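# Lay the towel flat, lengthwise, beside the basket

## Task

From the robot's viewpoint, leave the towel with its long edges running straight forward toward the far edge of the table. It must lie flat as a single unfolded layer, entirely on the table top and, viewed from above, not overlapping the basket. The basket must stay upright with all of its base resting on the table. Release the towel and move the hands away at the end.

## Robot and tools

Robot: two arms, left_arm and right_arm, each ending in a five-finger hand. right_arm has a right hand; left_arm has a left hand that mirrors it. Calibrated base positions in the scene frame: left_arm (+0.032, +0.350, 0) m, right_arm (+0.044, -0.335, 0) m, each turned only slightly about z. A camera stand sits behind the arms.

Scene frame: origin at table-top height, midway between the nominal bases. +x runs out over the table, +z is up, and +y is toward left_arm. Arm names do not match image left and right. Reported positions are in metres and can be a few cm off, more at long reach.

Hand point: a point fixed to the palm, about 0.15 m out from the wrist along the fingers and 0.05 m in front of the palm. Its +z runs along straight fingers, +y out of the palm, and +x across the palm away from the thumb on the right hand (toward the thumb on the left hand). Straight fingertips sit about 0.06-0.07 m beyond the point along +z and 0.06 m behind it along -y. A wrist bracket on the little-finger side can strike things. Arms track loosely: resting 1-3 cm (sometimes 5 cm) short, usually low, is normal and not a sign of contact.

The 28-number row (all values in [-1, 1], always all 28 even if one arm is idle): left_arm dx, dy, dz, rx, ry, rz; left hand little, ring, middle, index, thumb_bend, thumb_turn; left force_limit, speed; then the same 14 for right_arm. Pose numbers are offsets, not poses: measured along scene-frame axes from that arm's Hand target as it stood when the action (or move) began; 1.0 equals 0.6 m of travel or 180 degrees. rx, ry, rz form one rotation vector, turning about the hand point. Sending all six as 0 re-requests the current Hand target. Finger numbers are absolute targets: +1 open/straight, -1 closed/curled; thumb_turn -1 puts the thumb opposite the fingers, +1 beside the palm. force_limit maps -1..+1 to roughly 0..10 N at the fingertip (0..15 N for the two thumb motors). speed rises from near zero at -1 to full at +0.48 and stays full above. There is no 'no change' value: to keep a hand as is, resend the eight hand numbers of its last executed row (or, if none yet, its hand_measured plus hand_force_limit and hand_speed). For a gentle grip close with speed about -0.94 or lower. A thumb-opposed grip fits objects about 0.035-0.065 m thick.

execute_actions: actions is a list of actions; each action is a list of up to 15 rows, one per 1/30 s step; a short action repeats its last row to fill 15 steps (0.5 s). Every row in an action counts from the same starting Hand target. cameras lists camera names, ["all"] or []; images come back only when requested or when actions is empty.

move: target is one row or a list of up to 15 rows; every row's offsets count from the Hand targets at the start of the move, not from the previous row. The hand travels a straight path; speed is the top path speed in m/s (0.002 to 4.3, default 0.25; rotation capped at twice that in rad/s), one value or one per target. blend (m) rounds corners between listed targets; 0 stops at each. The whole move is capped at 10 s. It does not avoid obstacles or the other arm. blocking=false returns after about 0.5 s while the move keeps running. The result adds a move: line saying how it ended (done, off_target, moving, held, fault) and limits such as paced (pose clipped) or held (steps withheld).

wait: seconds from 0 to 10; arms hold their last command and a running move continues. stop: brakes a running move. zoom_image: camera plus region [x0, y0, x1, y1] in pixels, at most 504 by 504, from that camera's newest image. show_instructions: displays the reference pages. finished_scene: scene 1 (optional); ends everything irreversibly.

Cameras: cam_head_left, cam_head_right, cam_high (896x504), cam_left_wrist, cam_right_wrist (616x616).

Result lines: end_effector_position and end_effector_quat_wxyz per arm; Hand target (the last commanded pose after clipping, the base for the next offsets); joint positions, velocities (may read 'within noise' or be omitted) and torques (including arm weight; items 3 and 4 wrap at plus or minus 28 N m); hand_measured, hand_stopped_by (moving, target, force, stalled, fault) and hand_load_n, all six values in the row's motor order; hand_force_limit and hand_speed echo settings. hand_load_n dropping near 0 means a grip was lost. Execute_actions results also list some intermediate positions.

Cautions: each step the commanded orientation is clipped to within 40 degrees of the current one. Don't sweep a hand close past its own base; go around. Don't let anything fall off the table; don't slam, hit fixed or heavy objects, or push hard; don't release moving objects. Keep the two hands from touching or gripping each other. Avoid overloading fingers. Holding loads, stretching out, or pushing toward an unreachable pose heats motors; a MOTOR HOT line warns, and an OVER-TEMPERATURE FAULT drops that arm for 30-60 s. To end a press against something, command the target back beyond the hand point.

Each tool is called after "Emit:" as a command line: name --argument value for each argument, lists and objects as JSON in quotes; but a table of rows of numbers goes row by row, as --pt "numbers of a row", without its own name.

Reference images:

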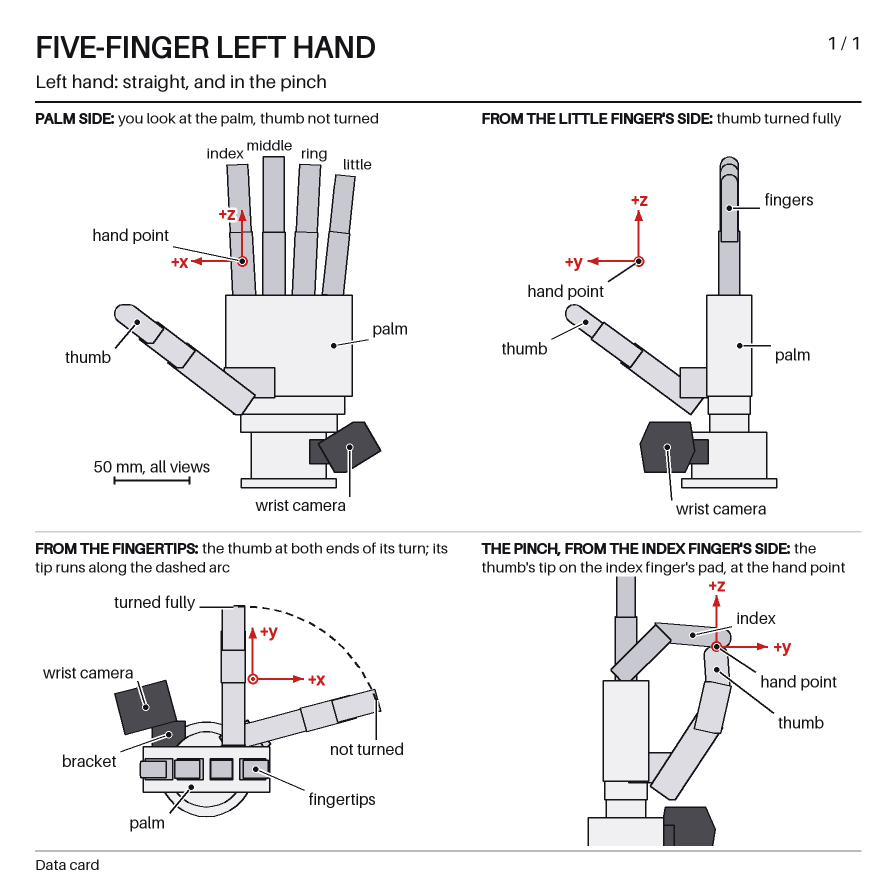

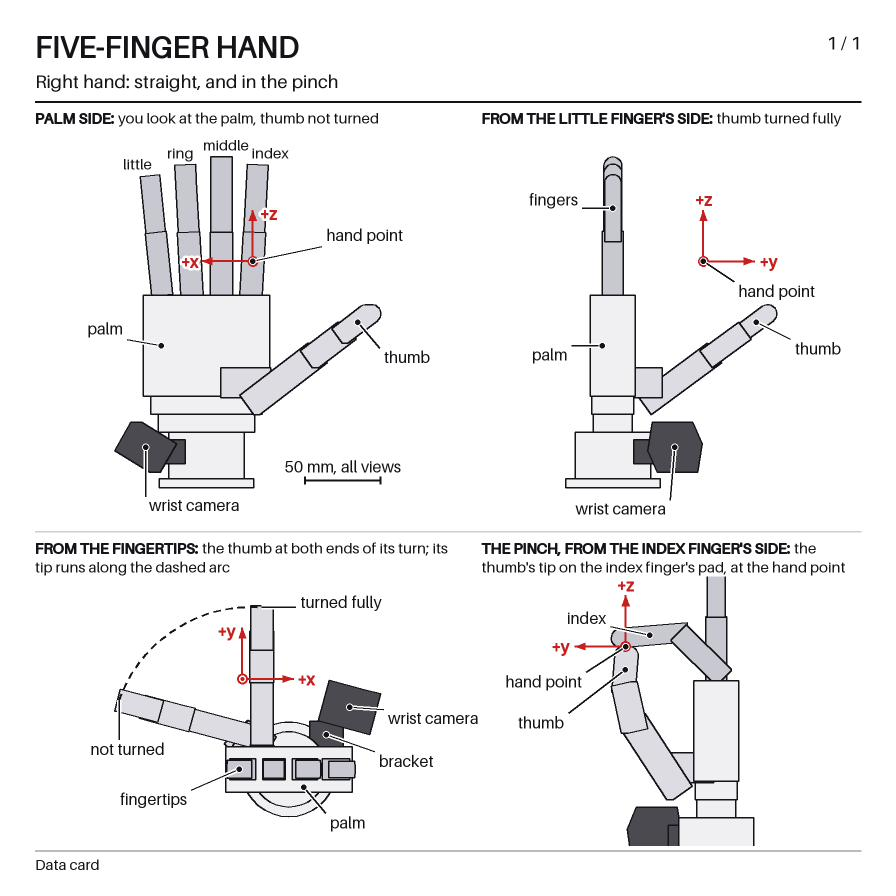

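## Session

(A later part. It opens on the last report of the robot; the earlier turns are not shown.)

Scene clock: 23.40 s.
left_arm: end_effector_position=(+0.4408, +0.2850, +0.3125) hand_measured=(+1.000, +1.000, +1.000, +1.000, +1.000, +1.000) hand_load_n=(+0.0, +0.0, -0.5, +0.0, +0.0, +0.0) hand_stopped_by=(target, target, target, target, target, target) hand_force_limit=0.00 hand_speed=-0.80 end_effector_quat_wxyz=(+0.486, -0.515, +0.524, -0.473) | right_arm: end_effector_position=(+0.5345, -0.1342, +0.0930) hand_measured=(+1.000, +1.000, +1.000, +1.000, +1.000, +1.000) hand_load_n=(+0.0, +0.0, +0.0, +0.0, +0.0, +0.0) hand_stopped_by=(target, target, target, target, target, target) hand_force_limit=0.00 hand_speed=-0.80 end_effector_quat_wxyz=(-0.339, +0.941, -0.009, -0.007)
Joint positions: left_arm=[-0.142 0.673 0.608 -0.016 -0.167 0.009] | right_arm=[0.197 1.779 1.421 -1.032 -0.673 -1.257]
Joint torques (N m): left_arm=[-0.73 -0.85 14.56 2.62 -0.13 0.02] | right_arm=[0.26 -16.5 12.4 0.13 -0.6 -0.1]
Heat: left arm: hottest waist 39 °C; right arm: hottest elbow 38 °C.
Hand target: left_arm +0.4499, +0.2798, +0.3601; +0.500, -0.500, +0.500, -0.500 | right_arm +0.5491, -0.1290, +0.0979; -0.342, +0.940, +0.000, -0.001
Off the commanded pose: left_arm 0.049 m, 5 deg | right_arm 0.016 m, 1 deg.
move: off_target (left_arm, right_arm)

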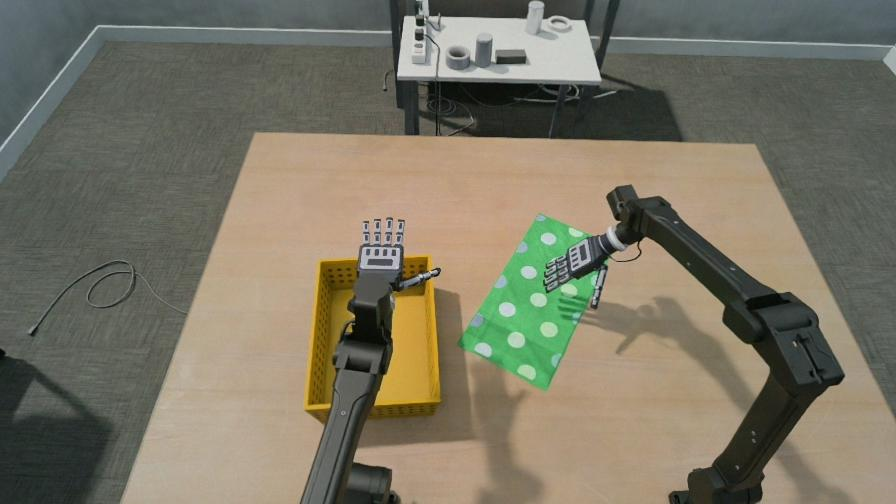

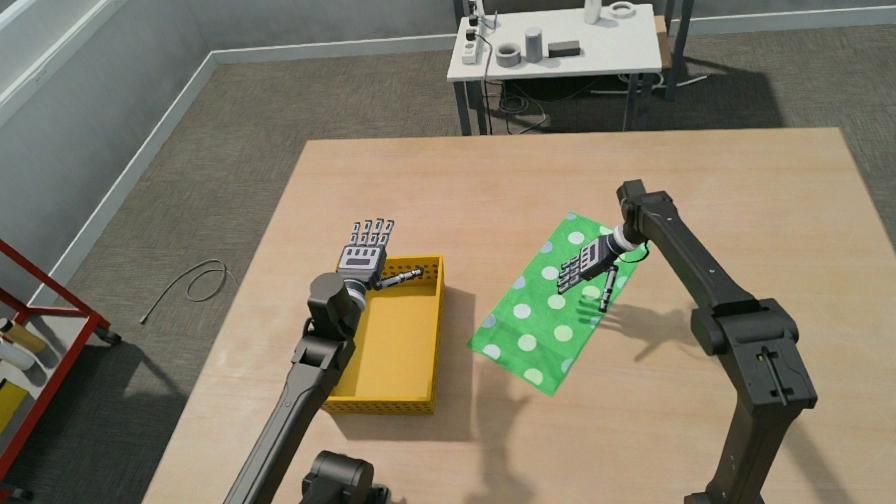

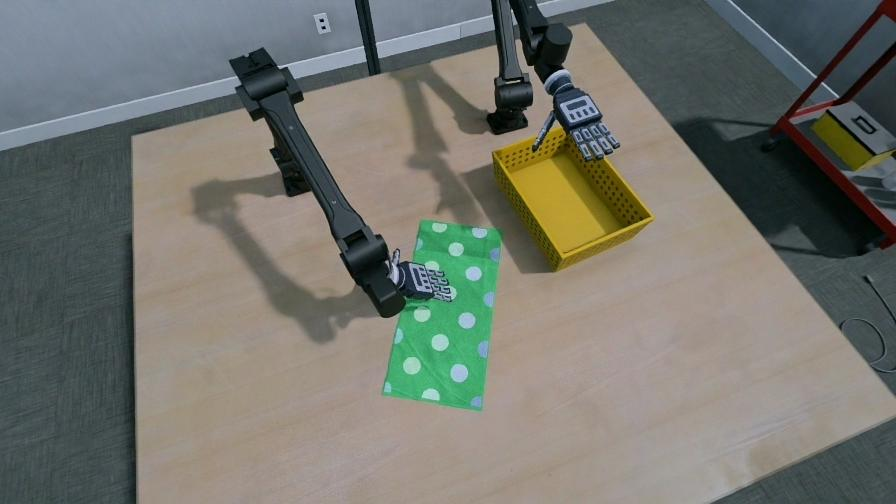

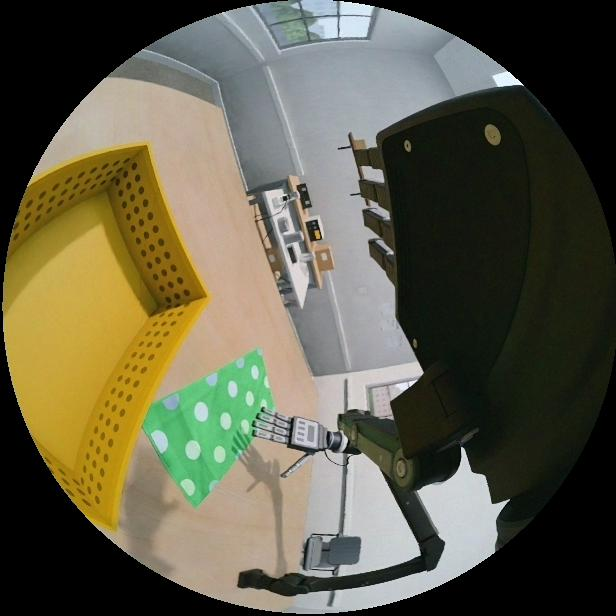

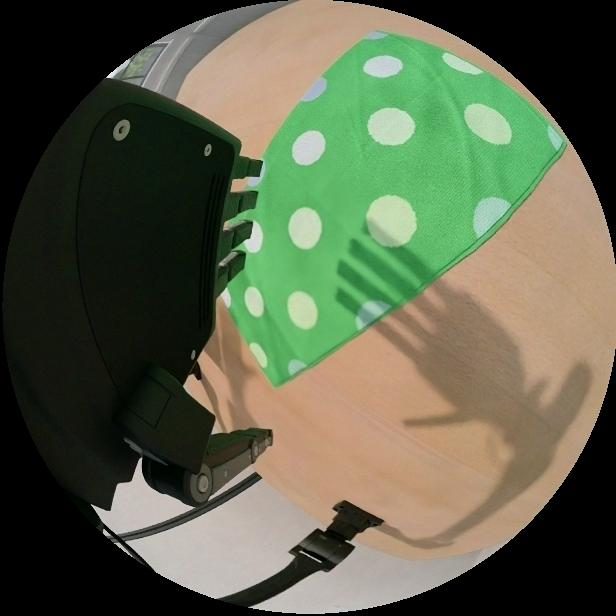

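Emit:
zoom_image --camera "cam_left_wrist" --region '[140, 380, 200, 440]'

Emit:
zoom_image --camera "cam_left_wrist" --region '[195, 340, 285, 420]'

Emit:
zoom_image --camera "cam_right_wrist" --region '[285, 60, 345, 120]'

Emit:
zoom_image --camera "cam_right_wrist" --region '[260, 340, 320, 400]'

Scaled by 8.400 from the camera's 616x616 image, which has a finer 880x880 frame.

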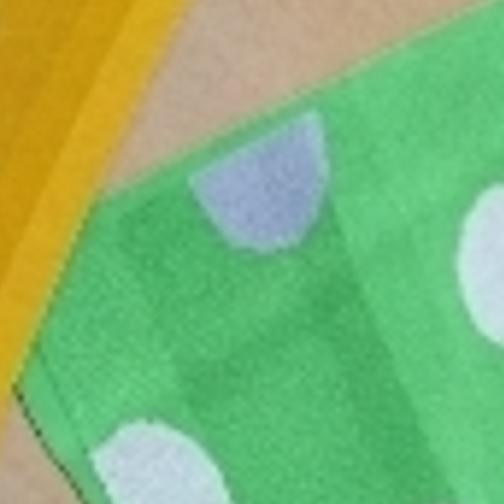

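Scaled by 5.600 from the camera's 616x616 image, which has a finer 880x880 frame.

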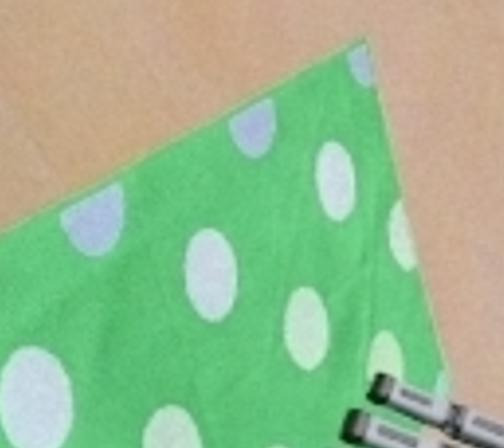

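Scaled by 8.400 from the camera's 616x616 image, which has a finer 880x880 frame.

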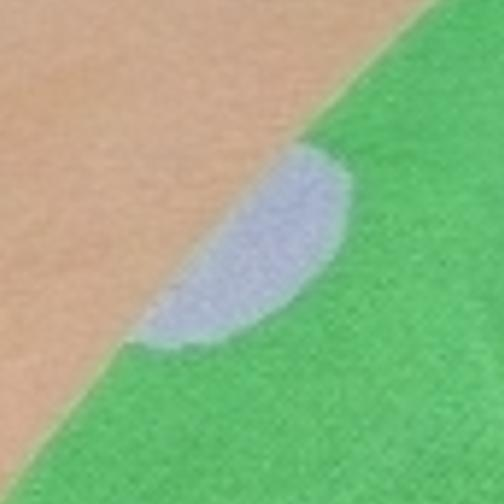

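Scaled by 8.400 from the camera's 616x616 image, which has a finer 880x880 frame.

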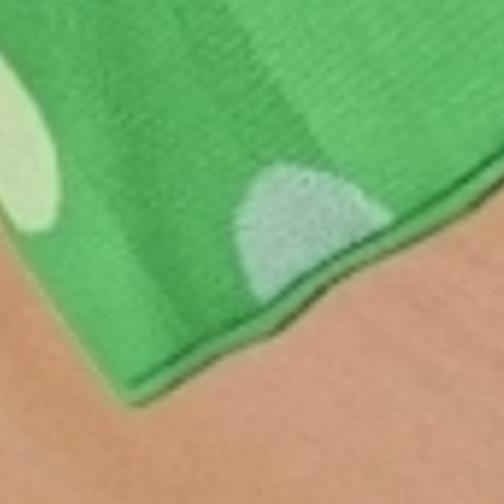

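Emit:
move --target '[0, 0, 0, 0, 0, 0, 1, 1, 1, 1, 1, 1, 0.0, -0.8, -0.01, 0.048, 0.03, 0.251, -0.146, -0.312, 1, 1, 1, 1, 1, 1, 0.0, -0.8]' --speed 0.35 --cameras '["cam_right_wrist", "cam_head_left", "cam_high"]'

Scene clock: 29.73 s.
left_arm: end_effector_position=(+0.4408, +0.2849, +0.3125) hand_measured=(+1.000, +1.000, +1.000, +1.000, +1.000, +1.000) hand_load_n=(-0.5, -0.5, +0.0, +0.0, +0.0, -0.5) hand_stopped_by=(target, target, target, target, target, target) hand_force_limit=0.00 hand_speed=-0.80 end_effector_quat_wxyz=(+0.486, -0.515, +0.524, -0.473) | right_arm: end_effector_position=(+0.5467, -0.1018, +0.1280) hand_measured=(+1.000, +1.000, +1.000, +1.000, +1.000, +1.000) hand_load_n=(+0.0, +0.0, +0.0, +0.0, +0.0, -0.5) hand_stopped_by=(target, target, target, target, target, target) hand_force_limit=0.00 hand_speed=-0.80 end_effector_quat_wxyz=(+0.613, -0.611, +0.347, -0.362)
Joint positions: left_arm=[-0.142 0.673 0.608 -0.016 -0.167 0.009] | right_arm=[0.275 1.568 0.555 1.027 -0.212 -0.015]
Joint torques (N m): left_arm=[-0.73 -0.85 14.54 2.63 -0.13 -0.01] | right_arm=[0.32 -9.47 5.35 2.93 0.25 0.15]
Heat: left arm: hottest elbow 41 °C; right arm: hottest elbow 38 °C.
Hand target: left_arm +0.4499, +0.2797, +0.3601; +0.500, -0.500, +0.500, -0.500 | right_arm +0.5432, -0.1002, +0.1162; +0.612, -0.612, +0.353, -0.355
Off the commanded pose: left_arm 0.049 m, 5 deg | right_arm 0.013 m, 1 deg.
move: off_target (left_arm, right_arm)
Images, in order (width x height): cam_head_left 896x504, cam_high 896x504, cam_right_wrist 616x616.

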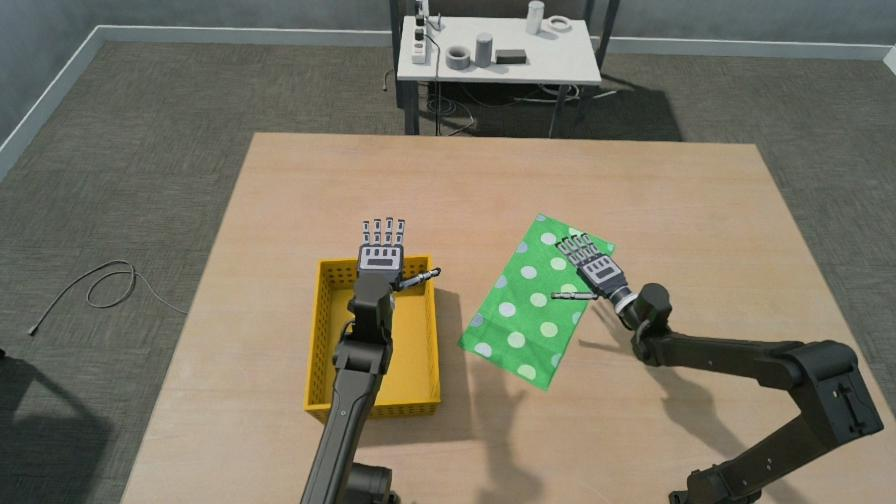

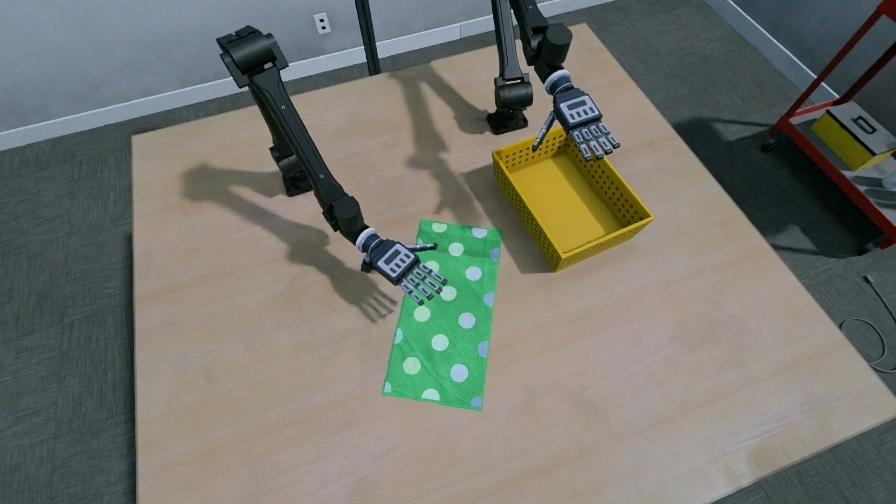

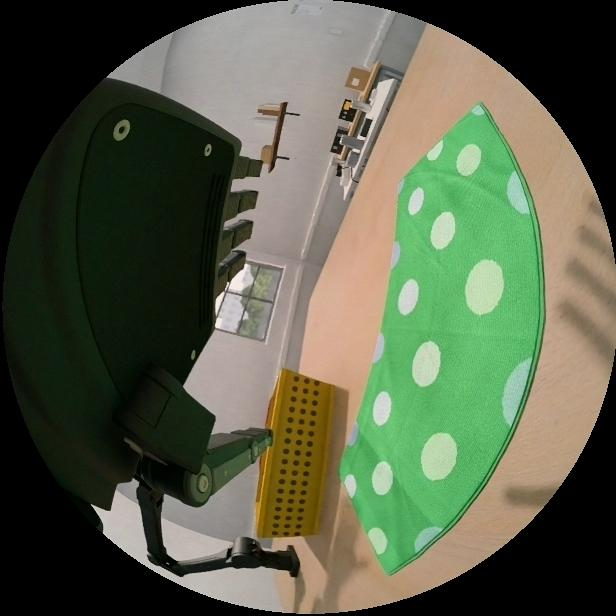

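Emit:
zoom_image --camera "cam_right_wrist" --region '[470, 300, 560, 420]'

Emit:
zoom_image --camera "cam_right_wrist" --region '[380, 470, 500, 590]'

Emit:
zoom_image --camera "cam_right_wrist" --region '[440, 90, 560, 240]'

Scaled by 4.200 from the camera's 616x616 image, which has a finer 880x880 frame.

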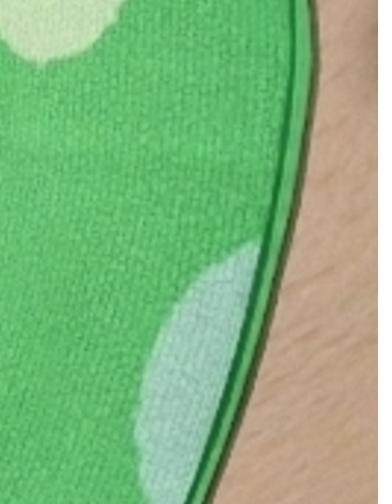

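Scaled by 4.200 from the camera's 616x616 image, which has a finer 880x880 frame.

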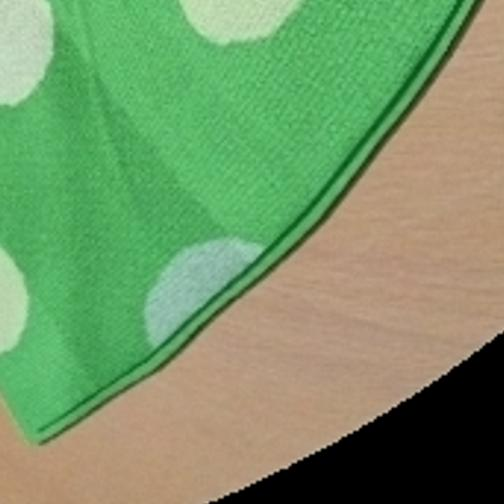

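Scaled by 3.360 from the camera's 616x616 image, which has a finer 880x880 frame.

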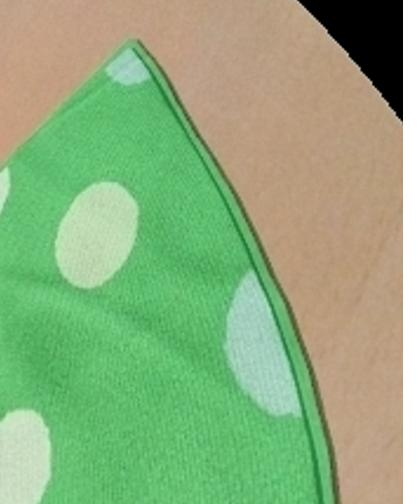

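Emit:
move --pt "0 0 0 0 0 0 1 1 1 1 1 1 0.0 -0.8 -0.155 -0.283 0.05 0 0 0 1 1 1 1 1 1 0.0 -0.8" --pt "-0.025 -0.3545 -0.383 0 0 0 1 1 1 1 1 1 0.0 -0.8 -0.155 -0.283 0.05 0 0 0 1 1 1 1 1 1 0.0 -0.8" --speed 0.35 --blend 0.05 --cameras '["cam_left_wrist", "cam_head_left", "cam_high"]'

Scene clock: 34.63 s.
left_arm: end_effector_position=(+0.4303, +0.0752, +0.1145) hand_measured=(+1.000, +1.000, +1.000, +1.000, +1.000, +1.000) hand_load_n=(+0.0, +0.0, +0.0, +0.0, +0.0, -0.5) hand_stopped_by=(target, target, target, target, target, target) hand_force_limit=0.00 hand_speed=-0.80 end_effector_quat_wxyz=(+0.500, -0.501, +0.513, -0.486) | right_arm: end_effector_position=(+0.4560, -0.2717, +0.1516) hand_measured=(+1.000, +1.000, +1.000, +1.000, +1.000, +1.000) hand_load_n=(+0.0, +0.0, +0.0, +0.0, +0.0, +0.0) hand_stopped_by=(target, target, target, target, target, target) hand_force_limit=0.00 hand_speed=-0.80 end_effector_quat_wxyz=(+0.612, -0.611, +0.344, -0.365)
Joint positions: left_arm=[-0.851 1.476 0.435 0.997 -0.875 -0.009] | right_arm=[-0.258 1.217 0.309 0.93 -0.743 -0.011]
Joint torques (N m): left_arm=[-0.44 -7.65 7.08 2.32 -0.15 0.16] | right_arm=[-0.09 -6.24 5.76 1.31 -0.06 0.11]
Heat: left arm: hottest elbow 42 °C; right arm: hottest elbow 38 °C.
Hand target: left_arm +0.4349, +0.0670, +0.1303; +0.500, -0.500, +0.500, -0.500 | right_arm +0.4502, -0.2700, +0.1461; +0.612, -0.612, +0.354, -0.355
Off the commanded pose: left_arm 0.018 m, 2 deg | right_arm 0.008 m, 2 deg.
move: off_target (left_arm)
Images, in order (width x height): cam_head_left 896x504, cam_high 896x504, cam_left_wrist 616x616.

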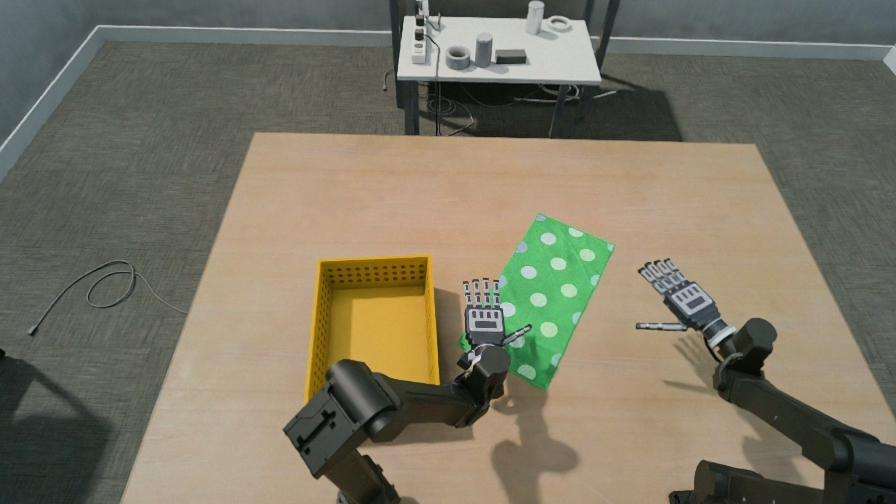

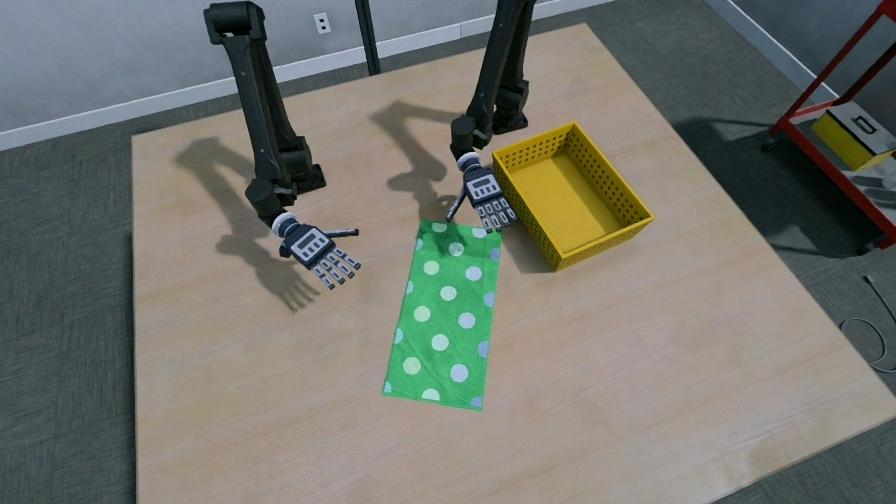

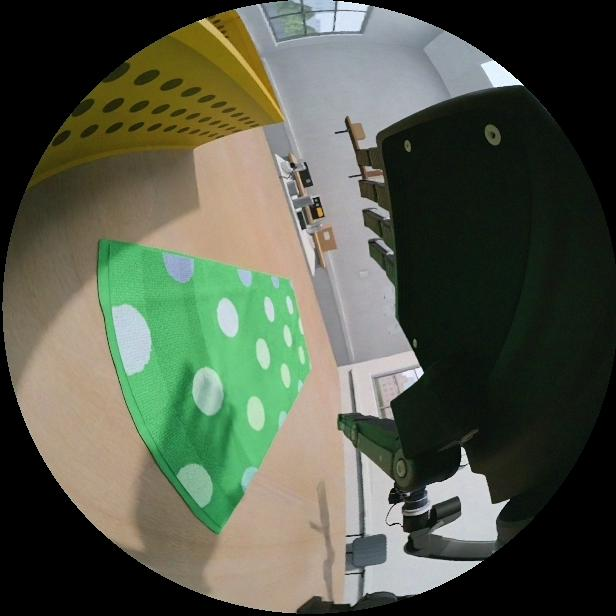

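Emit:
zoom_image --camera "cam_left_wrist" --region '[85, 225, 205, 345]'

Emit:
zoom_image --camera "cam_left_wrist" --region '[150, 440, 260, 550]'

Emit:
zoom_image --camera "cam_left_wrist" --region '[90, 340, 200, 450]'

Emit:
zoom_image --camera "cam_left_wrist" --region '[90, 230, 150, 290]'

Scaled by 4.200 from the camera's 616x616 image, which has a finer 880x880 frame.

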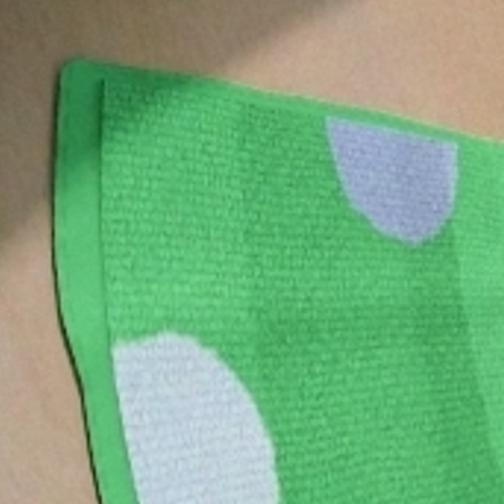

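Scaled by 4.582 from the camera's 616x616 image, which has a finer 880x880 frame.

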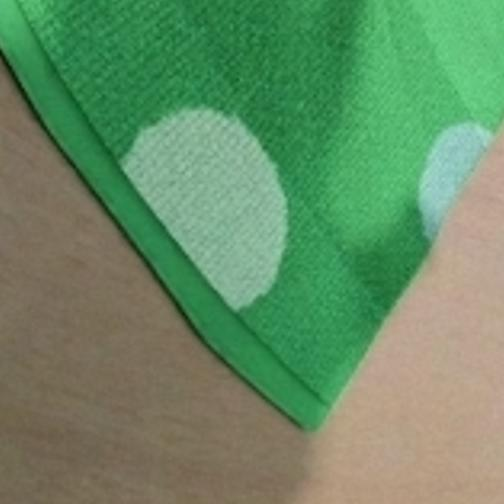

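Scaled by 4.582 from the camera's 616x616 image, which has a finer 880x880 frame.

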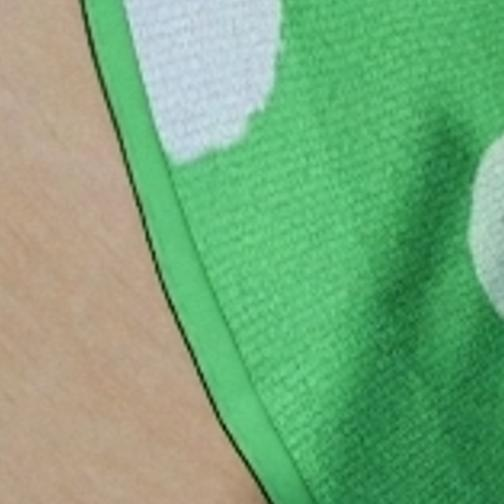

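Scaled by 8.400 from the camera's 616x616 image, which has a finer 880x880 frame.

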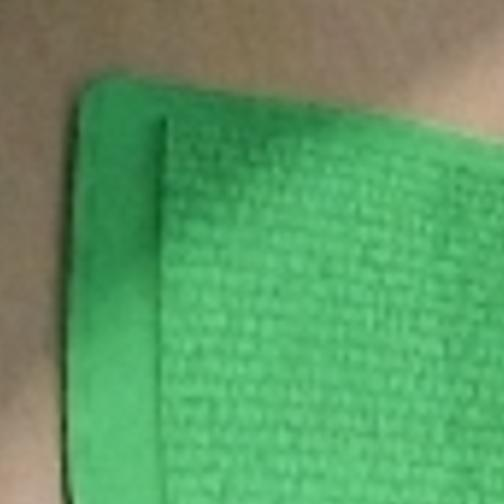

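Emit:
move --pt "0 0 0.3 0 0 0 1 1 1 1 1 1 0.0 -0.8 0 0 0 0 0 0 1 0.85 0.75 0.85 1 1 0.0 -0.5" --pt "-0.025 0.372 0.383 0 0 0 1 1 1 1 1 1 0.0 -0.8 -0.1 0.382 -0.077 -0.226 0.1314 0.316 1 0.85 0.75 0.85 1 1 0.0 -0.5" --speed 0.35 --blend 0.05 --cameras '["cam_right_wrist", "cam_head_left", "cam_high"]'

Scene clock: 40.60 s.
left_arm: end_effector_position=(+0.4210, +0.2880, +0.3584) hand_measured=(+1.000, +1.000, +1.000, +1.000, +1.000, +1.000) hand_load_n=(+0.0, +0.0, +0.0, +0.0, +0.0, -0.5) hand_stopped_by=(target, target, target, target, target, target) hand_force_limit=0.00 hand_speed=-0.80 end_effector_quat_wxyz=(+0.501, -0.497, +0.503, -0.499) | right_arm: end_effector_position=(+0.3744, -0.0470, +0.0923) hand_measured=(+1.000, +0.850, +0.750, +0.850, +1.000, +1.000) hand_load_n=(-0.5, +0.0, -0.5, +0.0, +0.0, +0.0) hand_stopped_by=(target, target, target, target, target, target) hand_force_limit=0.00 hand_speed=-0.50 end_effector_quat_wxyz=(-0.382, +0.924, -0.007, -0.008)
Joint positions: left_arm=[-0.134 0.58 0.643 -0.063 -0.15 0.009] | right_arm=[0.455 1.447 0.969 -0.665 -0.679 -0.914]
Joint torques (N m): left_arm=[0.67 -0.15 9.66 1.76 0.16 -0.01] | right_arm=[-0.09 -10.4 12.26 0.53 -0.27 -0.07]
Heat: left arm: hottest elbow 42 °C; right arm: hottest elbow 38 °C.
Hand target: left_arm +0.4199, +0.2902, +0.3600; +0.500, -0.500, +0.500, -0.500 | right_arm +0.3902, -0.0408, +0.1000; -0.383, +0.924, +0.000, +0.000
Off the commanded pose: left_arm 0.003 m, 1 deg | right_arm 0.019 m, 1 deg.
move: off_target (right_arm); blend cut to 0 m at target 1
Images, in order (width x height): cam_head_left 896x504, cam_high 896x504, cam_right_wrist 616x616.

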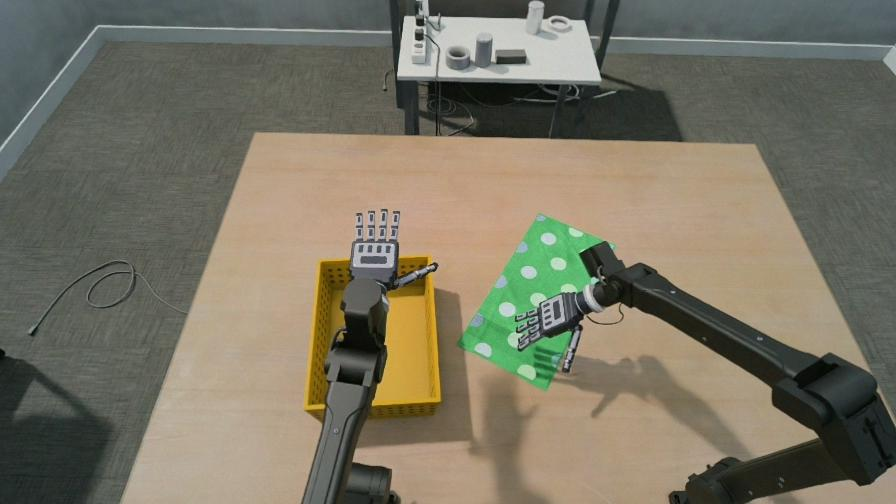

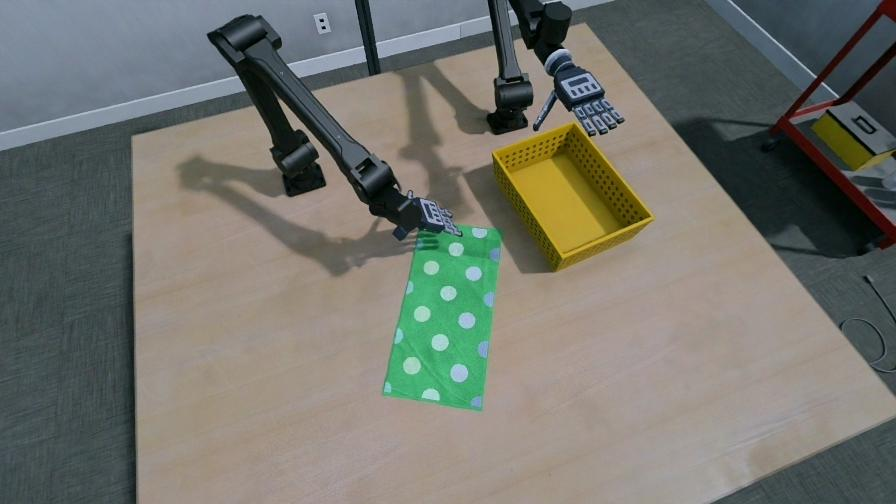

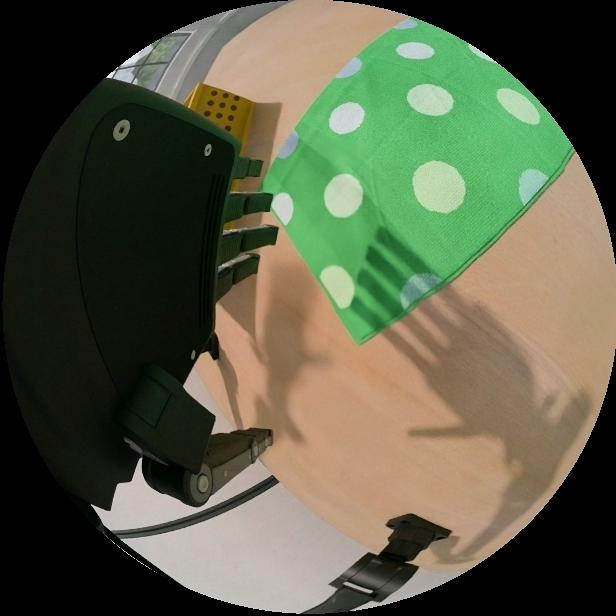

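Emit:
move --target '[0, 0, 0, 0, 0, 0, 1, 1, 1, 1, 1, 1, 0.0, -0.8, 0.0, 0.0, -0.135, 0, 0, 0, 1, 0.85, 0.75, 0.85, 1, 1, 0.0, -0.5]' --speed 0.12 --cameras '["cam_right_wrist", "cam_head_left"]'

Scene clock: 42.03 s.
left_arm: end_effector_position=(+0.4210, +0.2880, +0.3584) hand_measured=(+1.000, +1.000, +1.000, +1.000, +1.000, +1.000) hand_load_n=(+0.0, +0.0, +0.0, +0.0, +0.0, -0.5) hand_stopped_by=(target, target, target, target, target, target) hand_force_limit=0.00 hand_speed=-0.80 end_effector_quat_wxyz=(+0.501, -0.497, +0.503, -0.499) | right_arm: end_effector_position=(+0.3902, -0.0388, +0.0309) hand_measured=(+1.000, +0.850, +0.750, +0.850, +1.000, +1.000) hand_load_n=(+0.0, +0.0, +0.0, +0.0, +0.0, +0.0) hand_stopped_by=(target, target, target, target, target, target) hand_force_limit=0.00 hand_speed=-0.50 end_effector_quat_wxyz=(-0.387, +0.922, -0.002, +0.002)
Joint positions: left_arm=[-0.134 0.58 0.643 -0.063 -0.15 0.009] | right_arm=[0.455 1.572 0.918 -0.466 -0.678 -0.917]
Joint torques (N m): left_arm=[0.67 -0.15 9.66 1.77 0.16 -0.01] | right_arm=[-0.09 -11.93 6.89 1.76 -0.29 -0.1]
Heat: left arm: hottest elbow 42 °C; right arm: hottest elbow 38 °C.
Hand target: left_arm +0.4199, +0.2902, +0.3600; +0.500, -0.500, +0.500, -0.500 | right_arm +0.3901, -0.0408, +0.0189; -0.383, +0.924, +0.000, +0.000
Off the commanded pose: left_arm 0.003 m, 1 deg | right_arm 0.012 m, 1 deg.
move: off_target (right_arm)
Images, in order (width x height): cam_head_left 896x504, cam_right_wrist 616x616.

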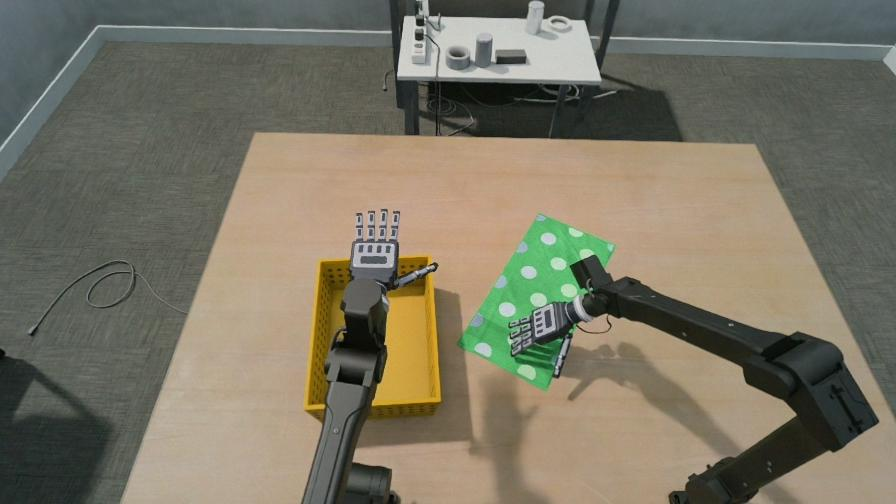

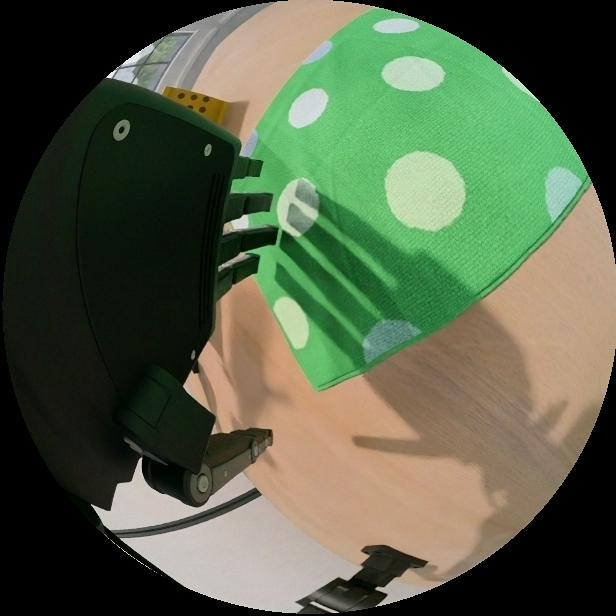

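Emit:
move --target '[0, 0, 0, 0, 0, 0, 1, 1, 1, 1, 1, 1, 0.0, -0.8, 0.0, 0.0, -0.033, 0, 0, 0, 1, 0.85, 0.75, 0.85, 1, 1, 0.0, -0.5]' --speed 0.06 --cameras '["cam_right_wrist"]'

Scene clock: 42.93 s.
left_arm: end_effector_position=(+0.4210, +0.2880, +0.3584) hand_measured=(+1.000, +1.000, +1.000, +1.000, +1.000, +1.000) hand_load_n=(+0.0, +0.0, +0.0, +0.0, +0.0, -0.5) hand_stopped_by=(target, target, target, target, target, target) hand_force_limit=0.00 hand_speed=-0.80 end_effector_quat_wxyz=(+0.501, -0.497, +0.503, -0.499) | right_arm: end_effector_position=(+0.3956, -0.0354, +0.0231) hand_measured=(+1.000, +0.850, +0.750, +0.850, +1.000, +1.000) hand_load_n=(+0.0, +0.0, +1.0, +0.0, +0.0, +0.0) hand_stopped_by=(target, target, target, target, target, target) hand_force_limit=0.00 hand_speed=-0.50 end_effector_quat_wxyz=(-0.394, +0.919, +0.004, +0.012)
Joint positions: left_arm=[-0.134 0.58 0.643 -0.063 -0.15 0.009] | right_arm=[0.455 1.589 0.907 -0.409 -0.681 -0.917]
Joint torques (N m): left_arm=[0.67 -0.15 9.66 1.76 0.16 -0.01] | right_arm=[-0.09 -10.11 6.04 1.76 -0.15 -0.1]
Heat: left arm: hottest elbow 42 °C; right arm: hottest elbow 38 °C.
Hand target: left_arm +0.4199, +0.2902, +0.3600; +0.500, -0.500, +0.500, -0.500 | right_arm +0.3901, -0.0408, -0.0009; -0.383, +0.924, +0.000, +0.000
Off the commanded pose: left_arm 0.003 m, 1 deg | right_arm 0.025 m, 2 deg.
move: off_target (right_arm)
Images, in order (width x height): cam_right_wrist 616x616.

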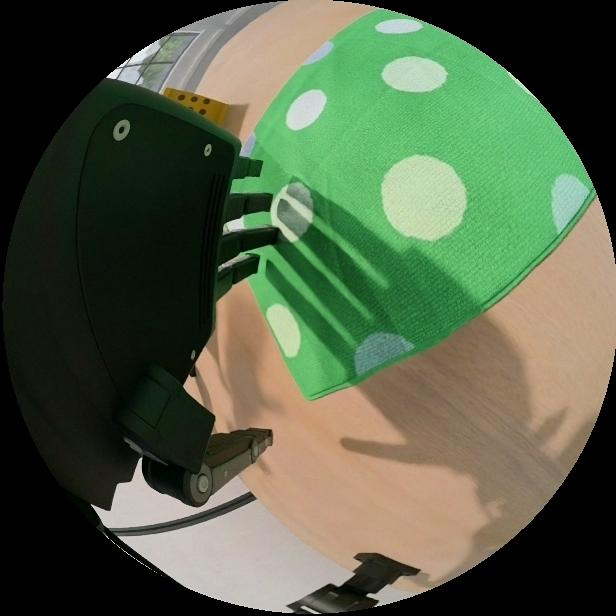

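Emit:
move --pt "0 0 0 0 0 0 1 1 1 1 1 1 0.0 -0.8 0.0 0.0 -0.03 0 0 0 1 0.85 0.75 0.85 1 1 0.0 -0.5" --pt "0 0 0 0 0 0 1 1 1 1 1 1 0.0 -0.8 -0.02 -0.09 -0.03 0 0 0 1 0.85 0.75 0.85 1 1 0.0 -0.5" --speed '[0.06, 0.1]' --cameras '["cam_right_wrist", "cam_head_left", "cam_high"]'

Scene clock: 45.10 s.
left_arm: end_effector_position=(+0.4210, +0.2880, +0.3584) hand_measured=(+1.000, +1.000, +1.000, +1.000, +1.000, +1.000) hand_load_n=(-0.5, +0.0, +0.0, +0.0, +0.0, +0.0) hand_stopped_by=(target, target, target, target, target, target) hand_force_limit=0.00 hand_speed=-0.80 end_effector_quat_wxyz=(+0.501, -0.497, +0.503, -0.499) | right_arm: end_effector_position=(+0.4000, -0.0728, +0.0153) hand_measured=(+1.000, +0.850, +0.750, +0.850, +1.000, +1.000) hand_load_n=(+0.0, +0.0, +9.5, +0.0, +0.0, +0.0) hand_stopped_by=(target, target, target, target, target, target) hand_force_limit=0.00 hand_speed=-0.50 end_effector_quat_wxyz=(-0.414, +0.910, +0.020, +0.031)
Joint positions: left_arm=[-0.134 0.58 0.643 -0.063 -0.15 0.009] | right_arm=[0.361 1.563 0.838 -0.382 -0.748 -1.035]
Joint torques (N m): left_arm=[0.67 -0.15 9.65 1.77 0.16 -0.01] | right_arm=[-0.85 -9.82 3.77 -0.16 0.87 -0.18]
Heat: left arm: hottest elbow 41 °C; right arm: hottest elbow 38 °C.
Hand target: left_arm +0.4199, +0.2902, +0.3600; +0.500, -0.500, +0.500, -0.500 | right_arm +0.3780, -0.0949, -0.0189; -0.383, +0.924, +0.000, +0.000
Off the commanded pose: left_arm 0.003 m, 1 deg | right_arm 0.046 m, 6 deg.
move: off_target (right_arm)
Images, in order (width x height): cam_head_left 896x504, cam_high 896x504, cam_right_wrist 616x616.

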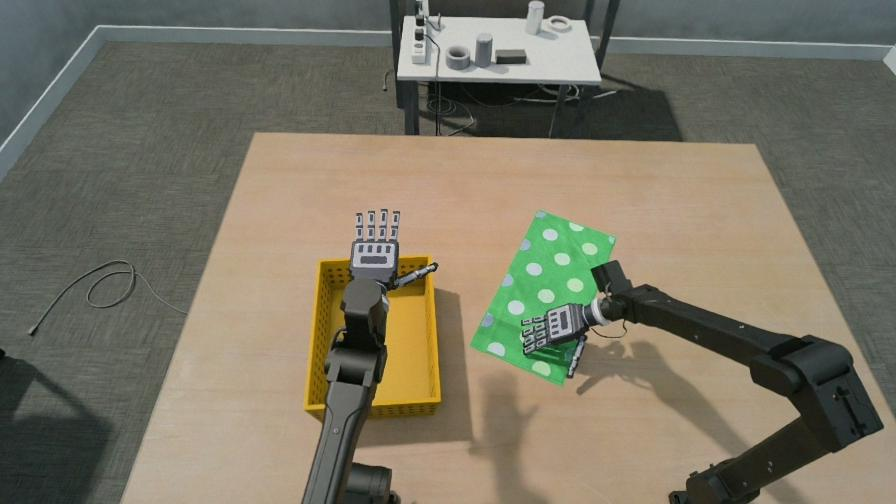

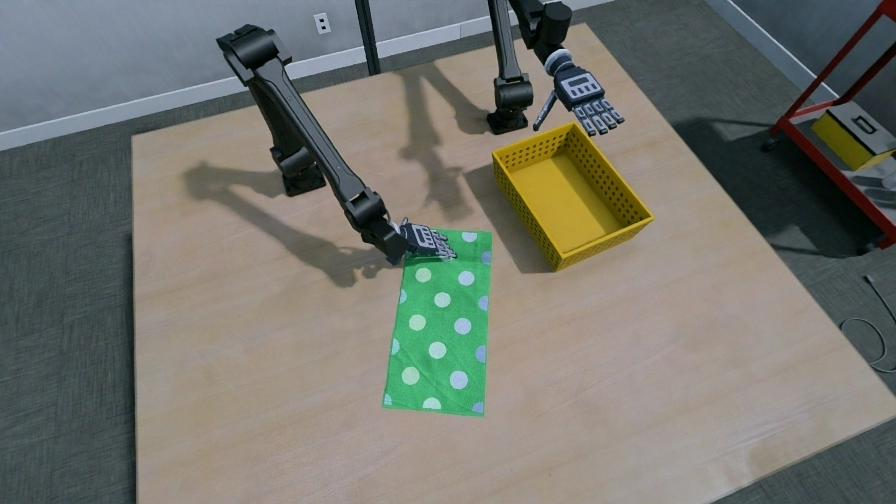

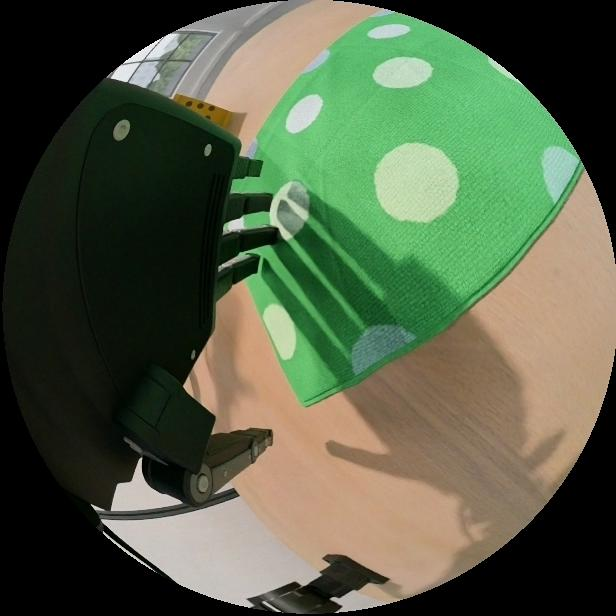

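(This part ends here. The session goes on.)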